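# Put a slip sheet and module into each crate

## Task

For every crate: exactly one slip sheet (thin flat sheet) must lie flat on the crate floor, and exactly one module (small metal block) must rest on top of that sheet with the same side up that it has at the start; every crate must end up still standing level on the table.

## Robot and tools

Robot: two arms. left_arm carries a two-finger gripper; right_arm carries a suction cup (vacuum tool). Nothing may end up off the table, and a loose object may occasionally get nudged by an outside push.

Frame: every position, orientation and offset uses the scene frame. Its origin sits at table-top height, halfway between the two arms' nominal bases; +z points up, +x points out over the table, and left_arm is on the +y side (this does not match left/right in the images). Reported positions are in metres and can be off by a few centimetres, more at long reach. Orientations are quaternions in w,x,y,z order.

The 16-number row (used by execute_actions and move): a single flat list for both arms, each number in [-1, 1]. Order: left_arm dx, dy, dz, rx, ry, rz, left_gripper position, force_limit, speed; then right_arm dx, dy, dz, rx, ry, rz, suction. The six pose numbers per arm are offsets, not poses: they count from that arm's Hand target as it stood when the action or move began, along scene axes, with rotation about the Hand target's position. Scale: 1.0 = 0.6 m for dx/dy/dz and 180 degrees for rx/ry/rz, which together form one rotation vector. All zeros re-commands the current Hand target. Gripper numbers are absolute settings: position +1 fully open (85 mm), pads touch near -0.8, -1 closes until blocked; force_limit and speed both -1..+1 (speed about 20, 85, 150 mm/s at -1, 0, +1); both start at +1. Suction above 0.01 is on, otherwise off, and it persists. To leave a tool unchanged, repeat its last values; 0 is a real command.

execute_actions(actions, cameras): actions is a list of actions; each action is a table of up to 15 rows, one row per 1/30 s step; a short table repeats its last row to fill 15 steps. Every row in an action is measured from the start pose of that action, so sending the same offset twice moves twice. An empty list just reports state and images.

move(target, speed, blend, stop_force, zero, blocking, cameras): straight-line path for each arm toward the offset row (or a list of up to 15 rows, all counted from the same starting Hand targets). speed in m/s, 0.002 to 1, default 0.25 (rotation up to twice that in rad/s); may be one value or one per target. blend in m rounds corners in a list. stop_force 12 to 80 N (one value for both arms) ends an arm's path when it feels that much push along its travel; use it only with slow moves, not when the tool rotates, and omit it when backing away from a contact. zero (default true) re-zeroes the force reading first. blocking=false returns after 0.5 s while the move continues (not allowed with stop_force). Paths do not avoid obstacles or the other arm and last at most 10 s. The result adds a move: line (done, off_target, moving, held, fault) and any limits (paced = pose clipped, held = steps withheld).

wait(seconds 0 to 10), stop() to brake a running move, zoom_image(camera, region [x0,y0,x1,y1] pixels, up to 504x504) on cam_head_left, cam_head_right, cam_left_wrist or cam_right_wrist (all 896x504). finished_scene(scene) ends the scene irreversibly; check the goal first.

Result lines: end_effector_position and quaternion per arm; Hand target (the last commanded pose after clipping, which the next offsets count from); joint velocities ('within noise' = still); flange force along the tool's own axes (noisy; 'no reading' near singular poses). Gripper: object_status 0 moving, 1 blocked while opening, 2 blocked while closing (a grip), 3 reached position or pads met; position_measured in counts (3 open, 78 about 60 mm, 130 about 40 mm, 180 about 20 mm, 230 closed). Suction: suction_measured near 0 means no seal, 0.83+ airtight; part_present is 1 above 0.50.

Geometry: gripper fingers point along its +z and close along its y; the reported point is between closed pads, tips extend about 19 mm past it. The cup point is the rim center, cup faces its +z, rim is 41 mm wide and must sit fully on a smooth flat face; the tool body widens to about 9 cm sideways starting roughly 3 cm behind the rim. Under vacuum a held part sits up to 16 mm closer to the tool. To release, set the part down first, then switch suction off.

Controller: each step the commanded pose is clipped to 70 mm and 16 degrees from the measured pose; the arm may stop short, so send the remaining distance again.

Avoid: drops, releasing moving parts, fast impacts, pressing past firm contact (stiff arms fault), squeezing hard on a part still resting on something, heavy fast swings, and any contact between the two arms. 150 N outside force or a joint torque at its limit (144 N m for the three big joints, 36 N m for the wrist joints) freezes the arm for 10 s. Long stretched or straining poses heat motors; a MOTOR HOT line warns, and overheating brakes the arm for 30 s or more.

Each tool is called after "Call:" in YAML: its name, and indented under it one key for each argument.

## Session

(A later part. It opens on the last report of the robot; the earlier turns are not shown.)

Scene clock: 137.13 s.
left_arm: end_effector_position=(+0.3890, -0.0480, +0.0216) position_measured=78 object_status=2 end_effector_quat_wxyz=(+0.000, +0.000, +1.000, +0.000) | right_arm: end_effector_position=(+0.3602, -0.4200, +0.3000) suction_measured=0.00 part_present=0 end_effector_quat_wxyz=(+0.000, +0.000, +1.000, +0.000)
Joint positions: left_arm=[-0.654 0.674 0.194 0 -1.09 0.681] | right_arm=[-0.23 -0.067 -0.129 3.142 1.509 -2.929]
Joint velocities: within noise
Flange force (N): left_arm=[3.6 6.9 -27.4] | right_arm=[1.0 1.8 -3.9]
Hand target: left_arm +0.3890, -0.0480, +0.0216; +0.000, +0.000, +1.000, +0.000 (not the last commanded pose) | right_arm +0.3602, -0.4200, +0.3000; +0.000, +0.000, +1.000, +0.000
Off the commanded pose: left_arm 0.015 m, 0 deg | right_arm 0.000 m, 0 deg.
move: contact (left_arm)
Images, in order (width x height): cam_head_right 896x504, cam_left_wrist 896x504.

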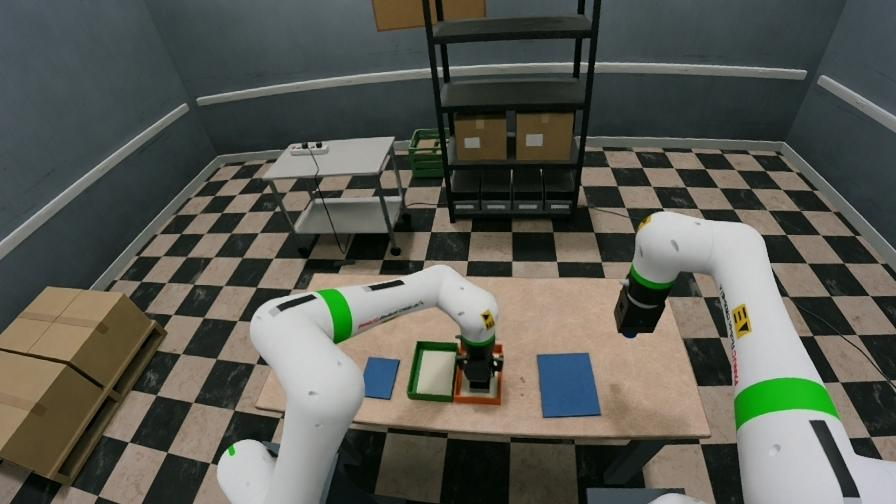

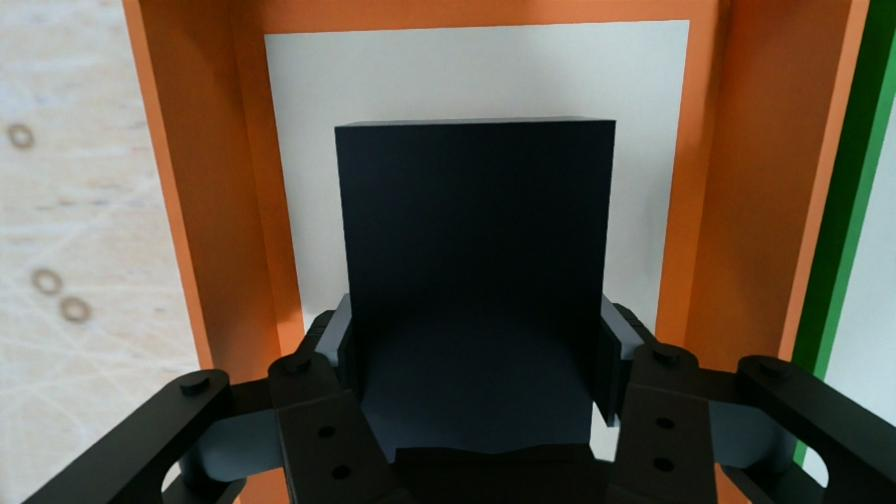

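Call:
move:
  target:
    - [0,0,0.016,0,0,0,-1,-0.6,-1,0,0,0,0,0,0,0]
    - [0.0117,0,0.016,0,0,0,-1,-0.6,-1,0,0,0,0,0,0,0]
  speed: 0.04
  cameras: []

Call:
move:
  target: [0,0,-0.04,0,0,0,-1,-0.6,-1,0,0,0,0,0,0,0]
  speed: 0.01
  stop_force: 12
  cameras: ["cam_left_wrist"]

Call:
move:
  target:
    - [0,0,0.001,0,0,0,0.66,-0.6,-1,0,0,0,0,0,0,0]
    - [0,0,0.03,0,0,0,0.66,-0.6,-1,0,0,0,0,0,0,0]
    - [0,0,0.14,0,0,0,0.66,-0.6,-1,0,0,0,0,0,0,0]
  speed: [0.02,0.04,0.1]
  cameras: ["cam_left_wrist","cam_head_right"]

Call:
zoom_image:
  camera: "cam_head_right"
  region: [440, 330, 520, 420]

Scene clock: 146.30 s.
left_arm: end_effector_position=(+0.3960, -0.0480, +0.0312) position_measured=78 object_status=2 end_effector_quat_wxyz=(+0.000, +0.000, +1.000, +0.000) | right_arm: end_effector_position=(+0.3602, -0.4200, +0.3000) suction_measured=0.00 part_present=0 end_effector_quat_wxyz=(+0.000, +0.000, +1.000, +0.000)
Joint positions: left_arm=[-0.647 0.673 0.218 0 -1.115 0.674] | right_arm=[-0.23 -0.067 -0.129 3.142 1.509 -2.929]
Joint velocities: within noise
Flange force (N): left_arm=[1.8 2.6 -0.8] | right_arm=[0.9 1.9 -4.1]
Hand target: left_arm +0.3961, -0.0480, +0.0312; +0.000, +0.000, +1.000, +0.000 | right_arm +0.3602, -0.4200, +0.3000; +0.000, +0.000, +1.000, +0.000
Off the commanded pose: left_arm 0.000 m, 0 deg | right_arm 0.000 m, 0 deg.
move: done
No camera images: "cameras" was empty.

Scene clock: 147.87 s.
left_arm: end_effector_position=(+0.3961, -0.0481, +0.0217) position_measured=78 object_status=2 end_effector_quat_wxyz=(+0.000, +0.000, +1.000, +0.000) | right_arm: end_effector_position=(+0.3602, -0.4200, +0.3000) suction_measured=0.00 part_present=0 end_effector_quat_wxyz=(+0.000, +0.000, +1.000, +0.000)
Joint positions: left_arm=[-0.647 0.684 0.211 0 -1.097 0.674] | right_arm=[-0.23 -0.067 -0.129 3.142 1.509 -2.929]
Joint velocities: within noise
Flange force (N): left_arm=[3.1 5.3 -20.4] | right_arm=[1.3 1.1 -4.7]
Hand target: left_arm +0.3961, -0.0481, +0.0217; +0.000, +0.000, +1.000, +0.000 (not the last commanded pose) | right_arm +0.3602, -0.4200, +0.3000; +0.000, +0.000, +1.000, +0.000
Off the commanded pose: left_arm 0.015 m, 0 deg | right_arm 0.000 m, 0 deg.
move: contact (left_arm)
Images, in order (width x height): cam_left_wrist 896x504.

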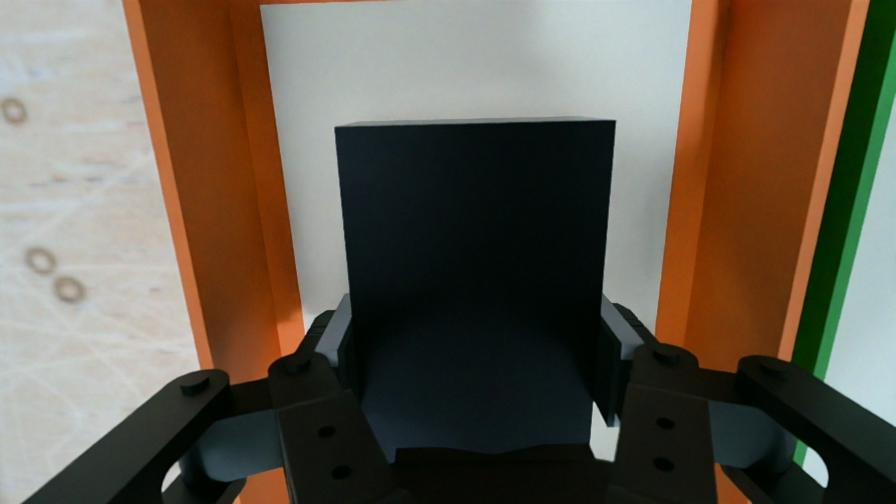

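Scene clock: 150.27 s.
left_arm: end_effector_position=(+0.3961, -0.0481, +0.1057) position_measured=45 object_status=3 end_effector_quat_wxyz=(+0.000, +0.000, +1.000, +0.000) | right_arm: end_effector_position=(+0.3602, -0.4200, +0.3000) suction_measured=0.00 part_present=0 end_effector_quat_wxyz=(+0.000, +0.000, +1.000, +0.000)
Joint positions: left_arm=[-0.647 0.603 0.291 0 -1.259 0.674] | right_arm=[-0.23 -0.067 -0.129 3.142 1.509 -2.929]
Joint velocities: within noise
Flange force (N): left_arm=[1.0 1.7 -1.6] | right_arm=[1.5 1.4 -4.2]
Hand target: left_arm +0.3961, -0.0481, +0.1057; +0.000, +0.000, +1.000, +0.000 | right_arm +0.3602, -0.4200, +0.3000; +0.000, +0.000, +1.000, +0.000
Off the commanded pose: left_arm 0.000 m, 0 deg | right_arm 0.000 m, 0 deg.
move: done
Images, in order (width x height): cam_head_right 896x504, cam_left_wrist 896x504.

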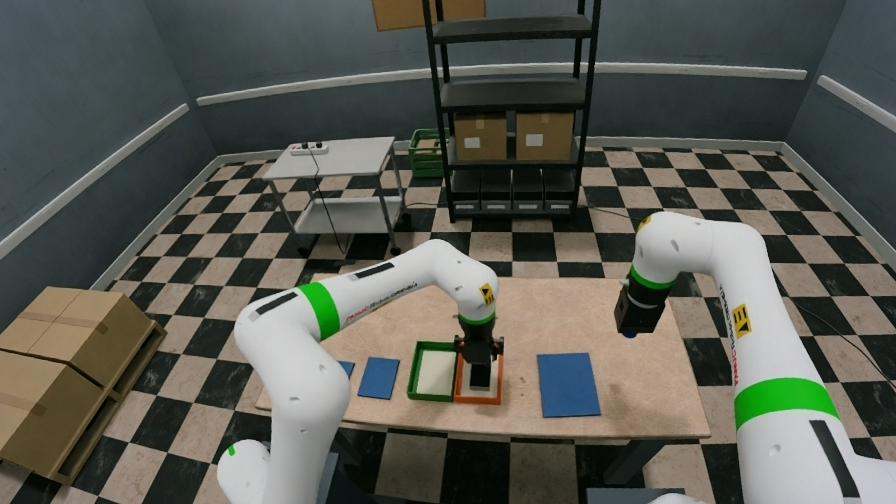

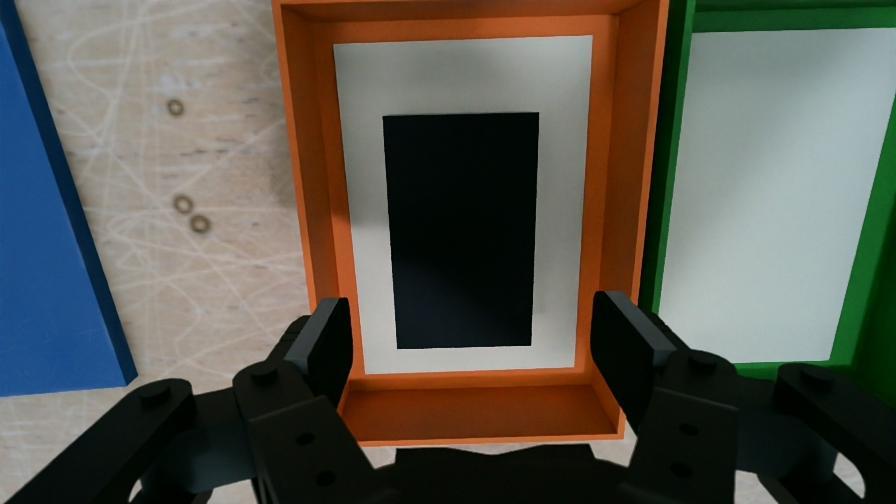

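Scaled by 5.600 from the camera's 896x504 image, which has a finer 1280x720 frame.

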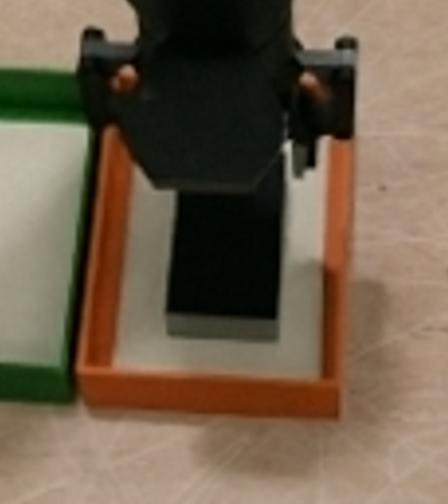

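Call:
move:
  target:
    - [-0.03,0.25,0.09,0,0,0,0.66,-0.6,-1,0,0,0,0,0,0,0]
    - [-0.0935,0.801,0.057,0,0,0.0139,1,0,0,0,0,0,0,0,0,0]
  speed: 0.3
  blend: [0.04,0]
  cameras: ["cam_left_wrist"]

Scene clock: 157.93 s.
left_arm: end_effector_position=(+0.3400, +0.4325, +0.1399) position_measured=3 object_status=0 end_effector_quat_wxyz=(+0.000, -0.022, +1.000, +0.000) | right_arm: end_effector_position=(+0.3602, -0.4200, +0.3000) suction_measured=0.00 part_present=0 end_effector_quat_wxyz=(+0.000, +0.000, +1.000, +0.000)
Joint positions: left_arm=[0.333 -0.136 -0.533 0 -1.173 -0.262] | right_arm=[-0.23 -0.067 -0.129 3.142 1.509 -2.929]
Joint velocities: within noise
Flange force (N): left_arm=[-2.4 0.1 0.0] | right_arm=[0.9 1.2 -4.5]
Hand target: left_arm +0.3400, +0.4325, +0.1399; +0.000, -0.022, +1.000, +0.000 | right_arm +0.3602, -0.4200, +0.3000; +0.000, +0.000, +1.000, +0.000
Off the commanded pose: left_arm 0.000 m, 0 deg | right_arm 0.000 m, 0 deg.
move: done
Images, in order (width x height): cam_left_wrist 896x504.

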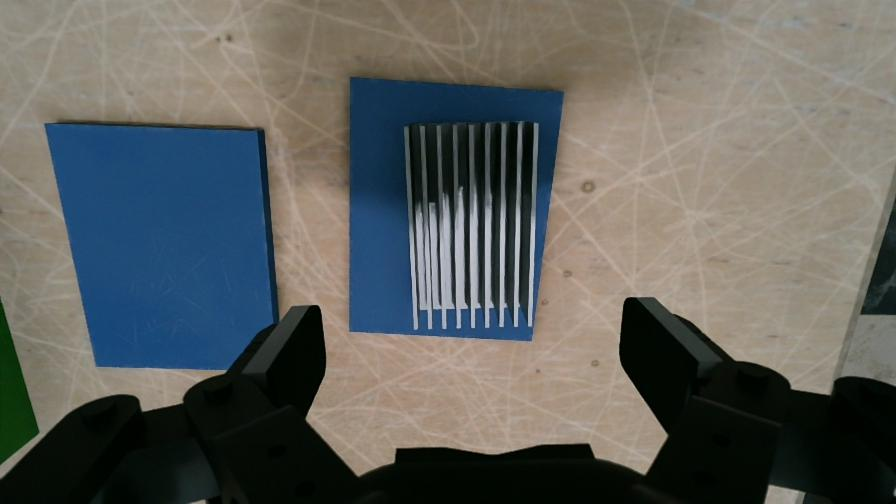

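Call:
move:
  target: [0.009,0.0075,-0.12,0,0,-0.0028,1,0,0,0,0,0,0,0,0,0]
  speed: 0.15
  cameras: ["cam_left_wrist"]

Scene clock: 161.43 s.
left_arm: end_effector_position=(+0.3454, +0.4371, +0.0679) position_measured=3 object_status=3 end_effector_quat_wxyz=(+0.000, -0.017, +1.000, +0.000) | right_arm: end_effector_position=(+0.3602, -0.4200, +0.3000) suction_measured=0.00 part_present=0 end_effector_quat_wxyz=(+0.000, +0.000, +1.000, +0.000)
Joint positions: left_arm=[0.34 -0.022 -0.619 0 -0.973 -0.279] | right_arm=[-0.23 -0.067 -0.129 3.142 1.509 -2.929]
Joint velocities: within noise
Flange force (N): left_arm=[-2.2 0.2 0.6] | right_arm=[0.2 2.2 -3.7]
Hand target: left_arm +0.3454, +0.4370, +0.0679; +0.000, -0.017, +1.000, +0.000 | right_arm +0.3602, -0.4200, +0.3000; +0.000, +0.000, +1.000, +0.000
Off the commanded pose: left_arm 0.000 m, 0 deg | right_arm 0.000 m, 0 deg.
move: done
Images, in order (width x height): cam_left_wrist 896x504.

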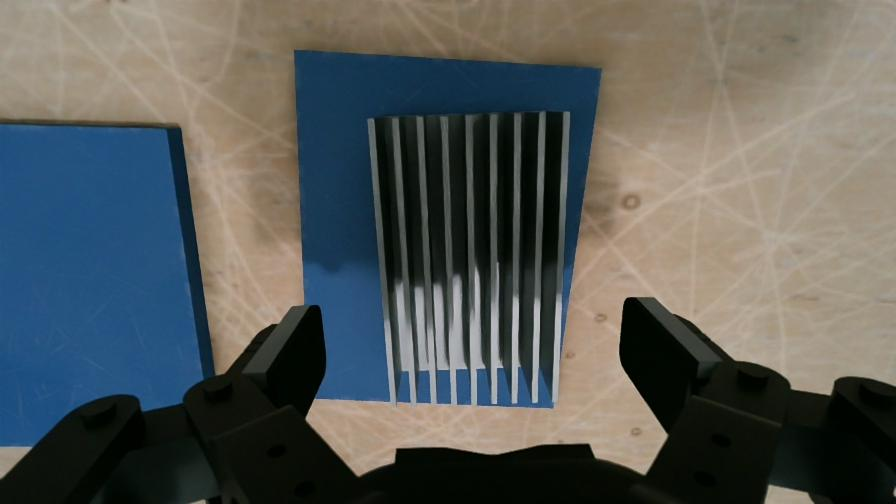

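Call:
move:
  target: [0,0,-0.0685,0,0,0,1,0,0,0,0,0,0,0,0,0]
  speed: 0.06
  stop_force: 15
  cameras: ["cam_left_wrist"]

Call:
move:
  target: [0,0,0,0,0,0,-1,-0.6,-1,0,0,0,0,0,0,0]
  cameras: ["cam_left_wrist"]

Scene clock: 164.17 s.
left_arm: end_effector_position=(+0.3454, +0.4370, +0.0268) position_measured=3 object_status=3 end_effector_quat_wxyz=(+0.000, -0.017, +1.000, +0.000) | right_arm: end_effector_position=(+0.3602, -0.4200, +0.3000) suction_measured=0.00 part_present=0 end_effector_quat_wxyz=(+0.000, +0.000, +1.000, +0.000)
Joint positions: left_arm=[0.34 0.055 -0.662 0 -0.853 -0.279] | right_arm=[-0.23 -0.067 -0.129 3.142 1.509 -2.929]
Joint velocities: within noise
Flange force (N): left_arm=[-0.2 0.9 -0.4] | right_arm=[1.3 1.0 -4.0]
Hand target: left_arm +0.3454, +0.4370, +0.0268; +0.000, -0.017, +1.000, +0.000 | right_arm +0.3602, -0.4200, +0.3000; +0.000, +0.000, +1.000, +0.000
Off the commanded pose: left_arm 0.000 m, 0 deg | right_arm 0.000 m, 0 deg.
move: done
Images, in order (width x height): cam_left_wrist 896x504.

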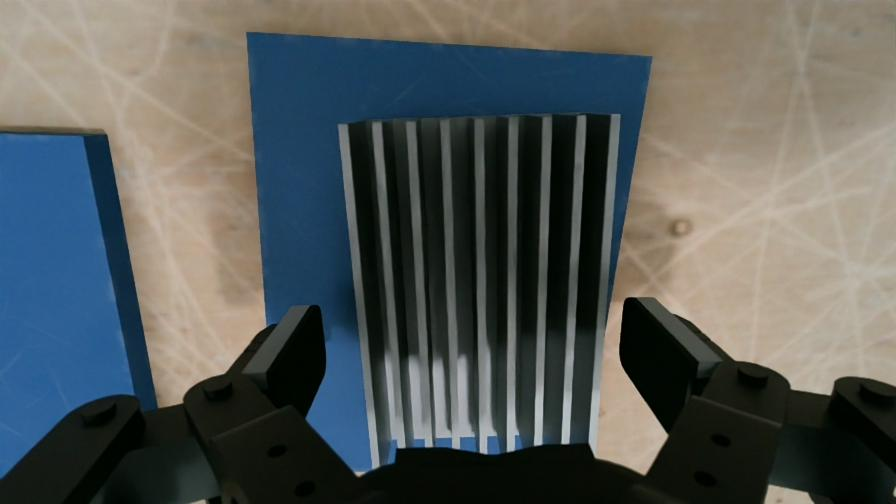

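Scene clock: 165.87 s.
left_arm: end_effector_position=(+0.3454, +0.4370, +0.0268) position_measured=78 object_status=2 end_effector_quat_wxyz=(+0.000, -0.017, +1.000, +0.000) | right_arm: end_effector_position=(+0.3602, -0.4200, +0.3000) suction_measured=0.00 part_present=0 end_effector_quat_wxyz=(+0.000, +0.000, +1.000, +0.000)
Joint positions: left_arm=[0.34 0.055 -0.662 0 -0.853 -0.279] | right_arm=[-0.23 -0.067 -0.129 3.142 1.509 -2.929]
Joint velocities: within noise
Flange force (N): left_arm=[2.2 2.6 -17.9] | right_arm=[1.2 1.6 -4.0]
Hand target: left_arm +0.3454, +0.4370, +0.0268; +0.000, -0.017, +1.000, +0.000 | right_arm +0.3602, -0.4200, +0.3000; +0.000, +0.000, +1.000, +0.000
Off the commanded pose: left_arm 0.000 m, 0 deg | right_arm 0.000 m, 0 deg.
move: done
Images, in order (width x height): cam_left_wrist 896x504.

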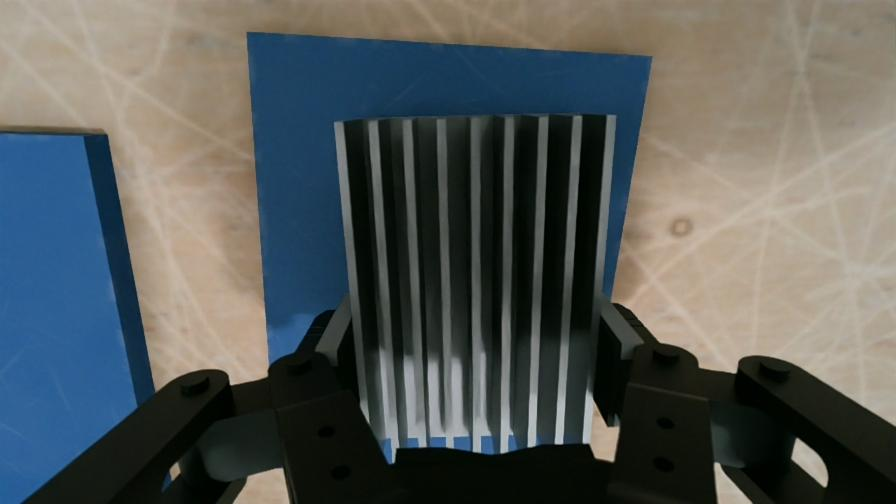

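Call:
move:
  target:
    - [0,0,0.03,0,0,0,-1,-0.6,-1,0,0,0,0,0,0,0]
    - [0,0,0.16,0,0,0,-1,-0.6,-1,0,0,0,0,0,0,0]
    - [0.086,-0.5808,0.16,0,0,-0.0108,-1,-0.6,-1,0,0,0,0,0,0,0]
    - [0.086,-0.5808,0.04,0,0,-0.0108,-1,-0.6,-1,0,0,0,0,0,0,0]
  speed: [0.04,0.12,0.2,0.1]
  blend: [0.01,0.03,0.03,0]
  cameras: ["cam_left_wrist","cam_head_right"]

Scene clock: 171.60 s.
left_arm: end_effector_position=(+0.3970, +0.0886, +0.0508) position_measured=78 object_status=2 end_effector_quat_wxyz=(+0.000, +0.000, +1.000, +0.000) | right_arm: end_effector_position=(+0.3602, -0.4200, +0.3000) suction_measured=0.00 part_present=0 end_effector_quat_wxyz=(+0.000, +0.000, +1.000, +0.000)
Joint positions: left_arm=[-0.452 0.436 -0.103 0 -1.031 0.48] | right_arm=[-0.23 -0.067 -0.129 3.142 1.509 -2.929]
Joint velocities: within noise
Flange force (N): left_arm=[1.0 1.3 0.3] | right_arm=[0.7 2.3 -3.8]
Hand target: left_arm +0.3970, +0.0886, +0.0508; +0.000, +0.000, +1.000, +0.000 | right_arm +0.3602, -0.4200, +0.3000; +0.000, +0.000, +1.000, +0.000
Off the commanded pose: left_arm 0.000 m, 0 deg | right_arm 0.000 m, 0 deg.
move: done; blend cut to 0.009 m at target 1
Images, in order (width x height): cam_head_right 896x504, cam_left_wrist 896x504.

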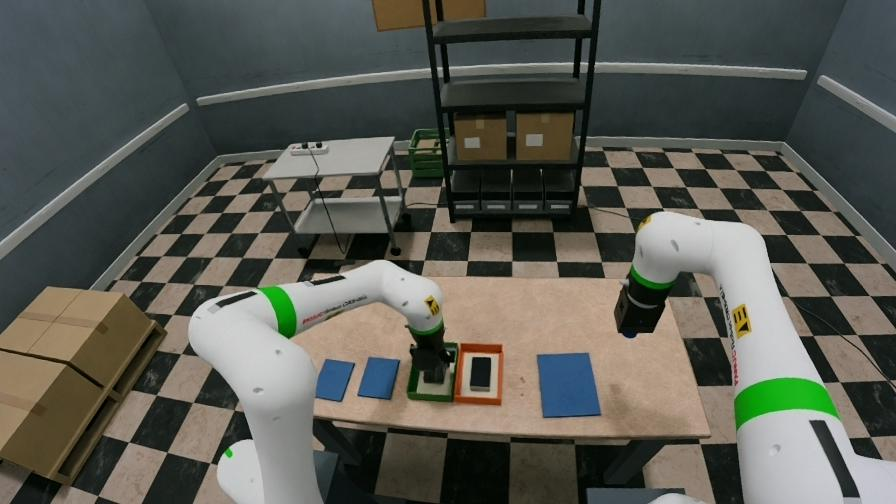

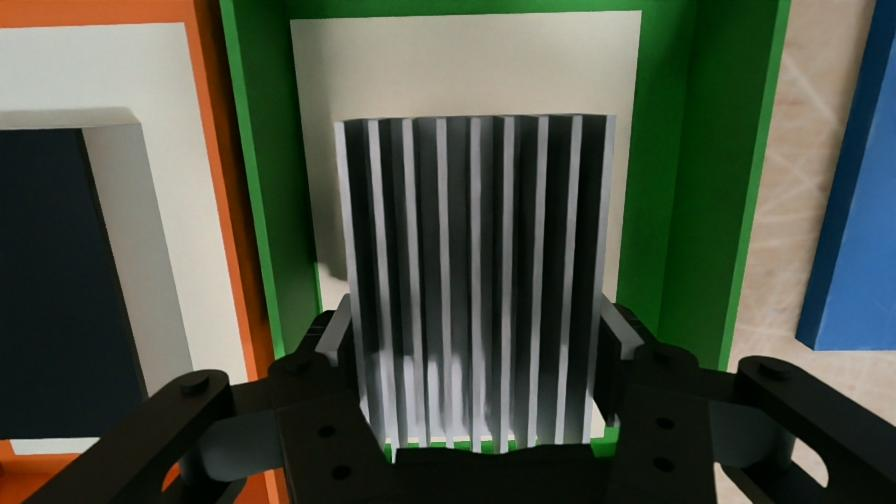

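Call:
move:
  target: [0,0,-0.033,0,0,0,-1,-0.6,-1,0,0,0,0,0,0,0]
  speed: 0.07
  cameras: []

Call:
move:
  target: [0,0,-0.04,0,0,0,-1,-0.6,-1,0,0,0,0,0,0,0]
  speed: 0.01
  stop_force: 12
  cameras: ["cam_left_wrist"]

Scene clock: 177.67 s.
left_arm: end_effector_position=(+0.3970, +0.0885, +0.0310) position_measured=78 object_status=2 end_effector_quat_wxyz=(+0.000, +0.000, +1.000, +0.000) | right_arm: end_effector_position=(+0.3602, -0.4200, +0.3000) suction_measured=0.00 part_present=0 end_effector_quat_wxyz=(+0.000, +0.000, +1.000, +0.000)
Joint positions: left_arm=[-0.452 0.462 -0.118 0 -0.99 0.48] | right_arm=[-0.23 -0.067 -0.129 3.142 1.509 -2.929]
Joint velocities: within noise
Flange force (N): left_arm=[1.0 2.2 0.6] | right_arm=[2.0 1.3 -3.9]
Hand target: left_arm +0.3970, +0.0886, +0.0310; +0.000, +0.000, +1.000, +0.000 | right_arm +0.3602, -0.4200, +0.3000; +0.000, +0.000, +1.000, +0.000
Off the commanded pose: left_arm 0.000 m, 0 deg | right_arm 0.000 m, 0 deg.
move: done
No camera images: "cameras" was empty.

Scene clock: 179.20 s.
left_arm: end_effector_position=(+0.3970, +0.0885, +0.0217) position_measured=78 object_status=2 end_effector_quat_wxyz=(+0.000, +0.000, +1.000, +0.000) | right_arm: end_effector_position=(+0.3602, -0.4200, +0.3000) suction_measured=0.00 part_present=0 end_effector_quat_wxyz=(+0.000, +0.000, +1.000, +0.000)
Joint positions: left_arm=[-0.452 0.475 -0.125 0 -0.97 0.48] | right_arm=[-0.23 -0.067 -0.129 3.142 1.509 -2.929]
Joint velocities: within noise
Flange force (N): left_arm=[3.3 5.1 -22.1] | right_arm=[1.3 1.9 -3.8]
Hand target: left_arm +0.3970, +0.0885, +0.0217; +0.000, +0.000, +1.000, +0.000 (not the last commanded pose) | right_arm +0.3602, -0.4200, +0.3000; +0.000, +0.000, +1.000, +0.000
Off the commanded pose: left_arm 0.015 m, 0 deg | right_arm 0.000 m, 0 deg.
move: contact (left_arm)
Images, in order (width x height): cam_left_wrist 896x504.

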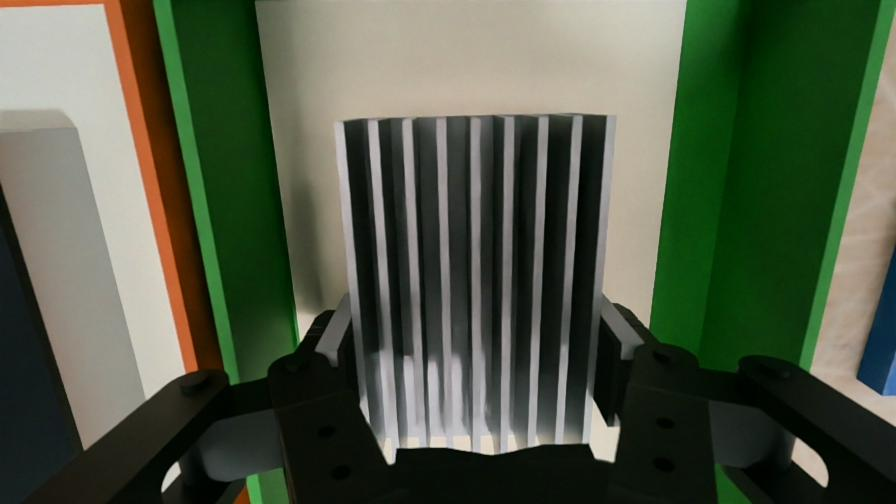

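Same appearance as the first. Release.

Call:
move:
  target:
    - [0,0,0.001,0,0,0,0.66,-0.6,-1,0,0,0,0,0,0,0]
    - [0,0,0.03,0,0,0,0.66,-0.6,-1,0,0,0,0,0,0,0]
    - [0,0,0.14,0,0,0,0.66,-0.6,-1,0,0,0,0,0,0,0]
    - [0,0.25,0.25,0,0,0,0.66,-0.6,-1,0,0,0,0,0,0,0]
  speed: [0.02,0.04,0.1,0.2]
  cameras: ["cam_left_wrist","cam_head_right"]

Call:
zoom_image:
  camera: "cam_head_right"
  region: [390, 325, 520, 415]

Scene clock: 183.90 s.
left_arm: end_effector_position=(+0.3970, +0.2385, +0.1717) position_measured=45 object_status=3 end_effector_quat_wxyz=(+0.000, +0.000, +1.000, +0.000) | right_arm: end_effector_position=(+0.3602, -0.4200, +0.3000) suction_measured=0.00 part_present=0 end_effector_quat_wxyz=(+0.000, +0.000, +1.000, +0.000)
Joint positions: left_arm=[-0.167 0.115 -0.206 0 -1.25 0.195] | right_arm=[-0.23 -0.067 -0.129 3.142 1.509 -2.929]
Joint velocities: within noise
Flange force (N): left_arm=[-0.1 1.8 -0.5] | right_arm=[0.9 1.3 -3.5]
Hand target: left_arm +0.3970, +0.2385, +0.1717; +0.000, +0.000, +1.000, +0.000 | right_arm +0.3602, -0.4200, +0.3000; +0.000, +0.000, +1.000, +0.000
Off the commanded pose: left_arm 0.000 m, 0 deg | right_arm 0.000 m, 0 deg.
move: done
Images, in order (width x height): cam_head_right 896x504, cam_left_wrist 896x504.

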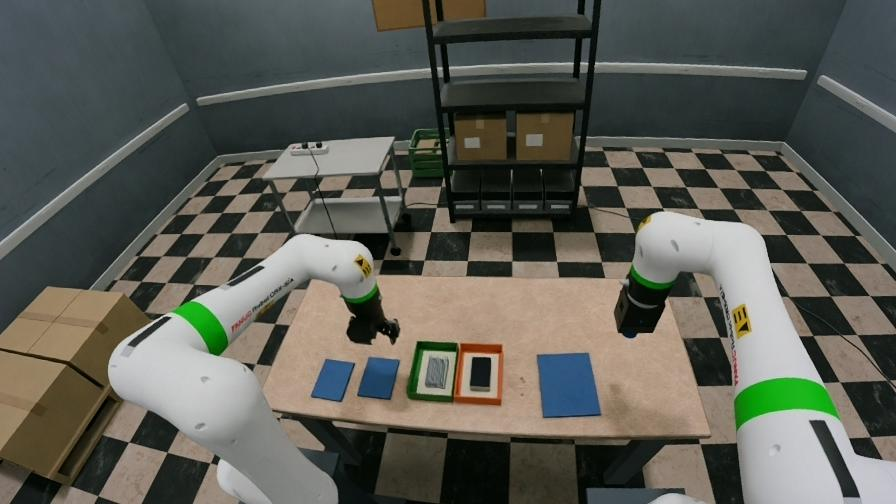

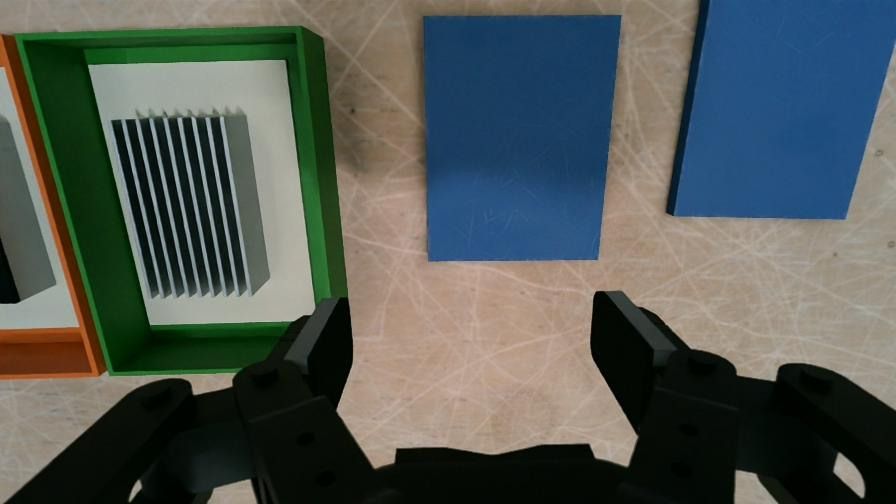

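Scaled by 3.877 from the camera's 896x504 image, which has a finer 1280x720 frame.

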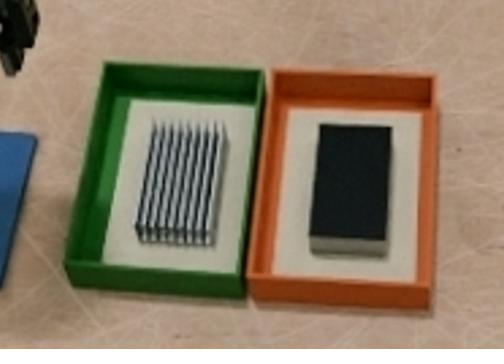

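All in place.

Call:
finished_scene:
  scene: 2

The scene is finished: the task was done.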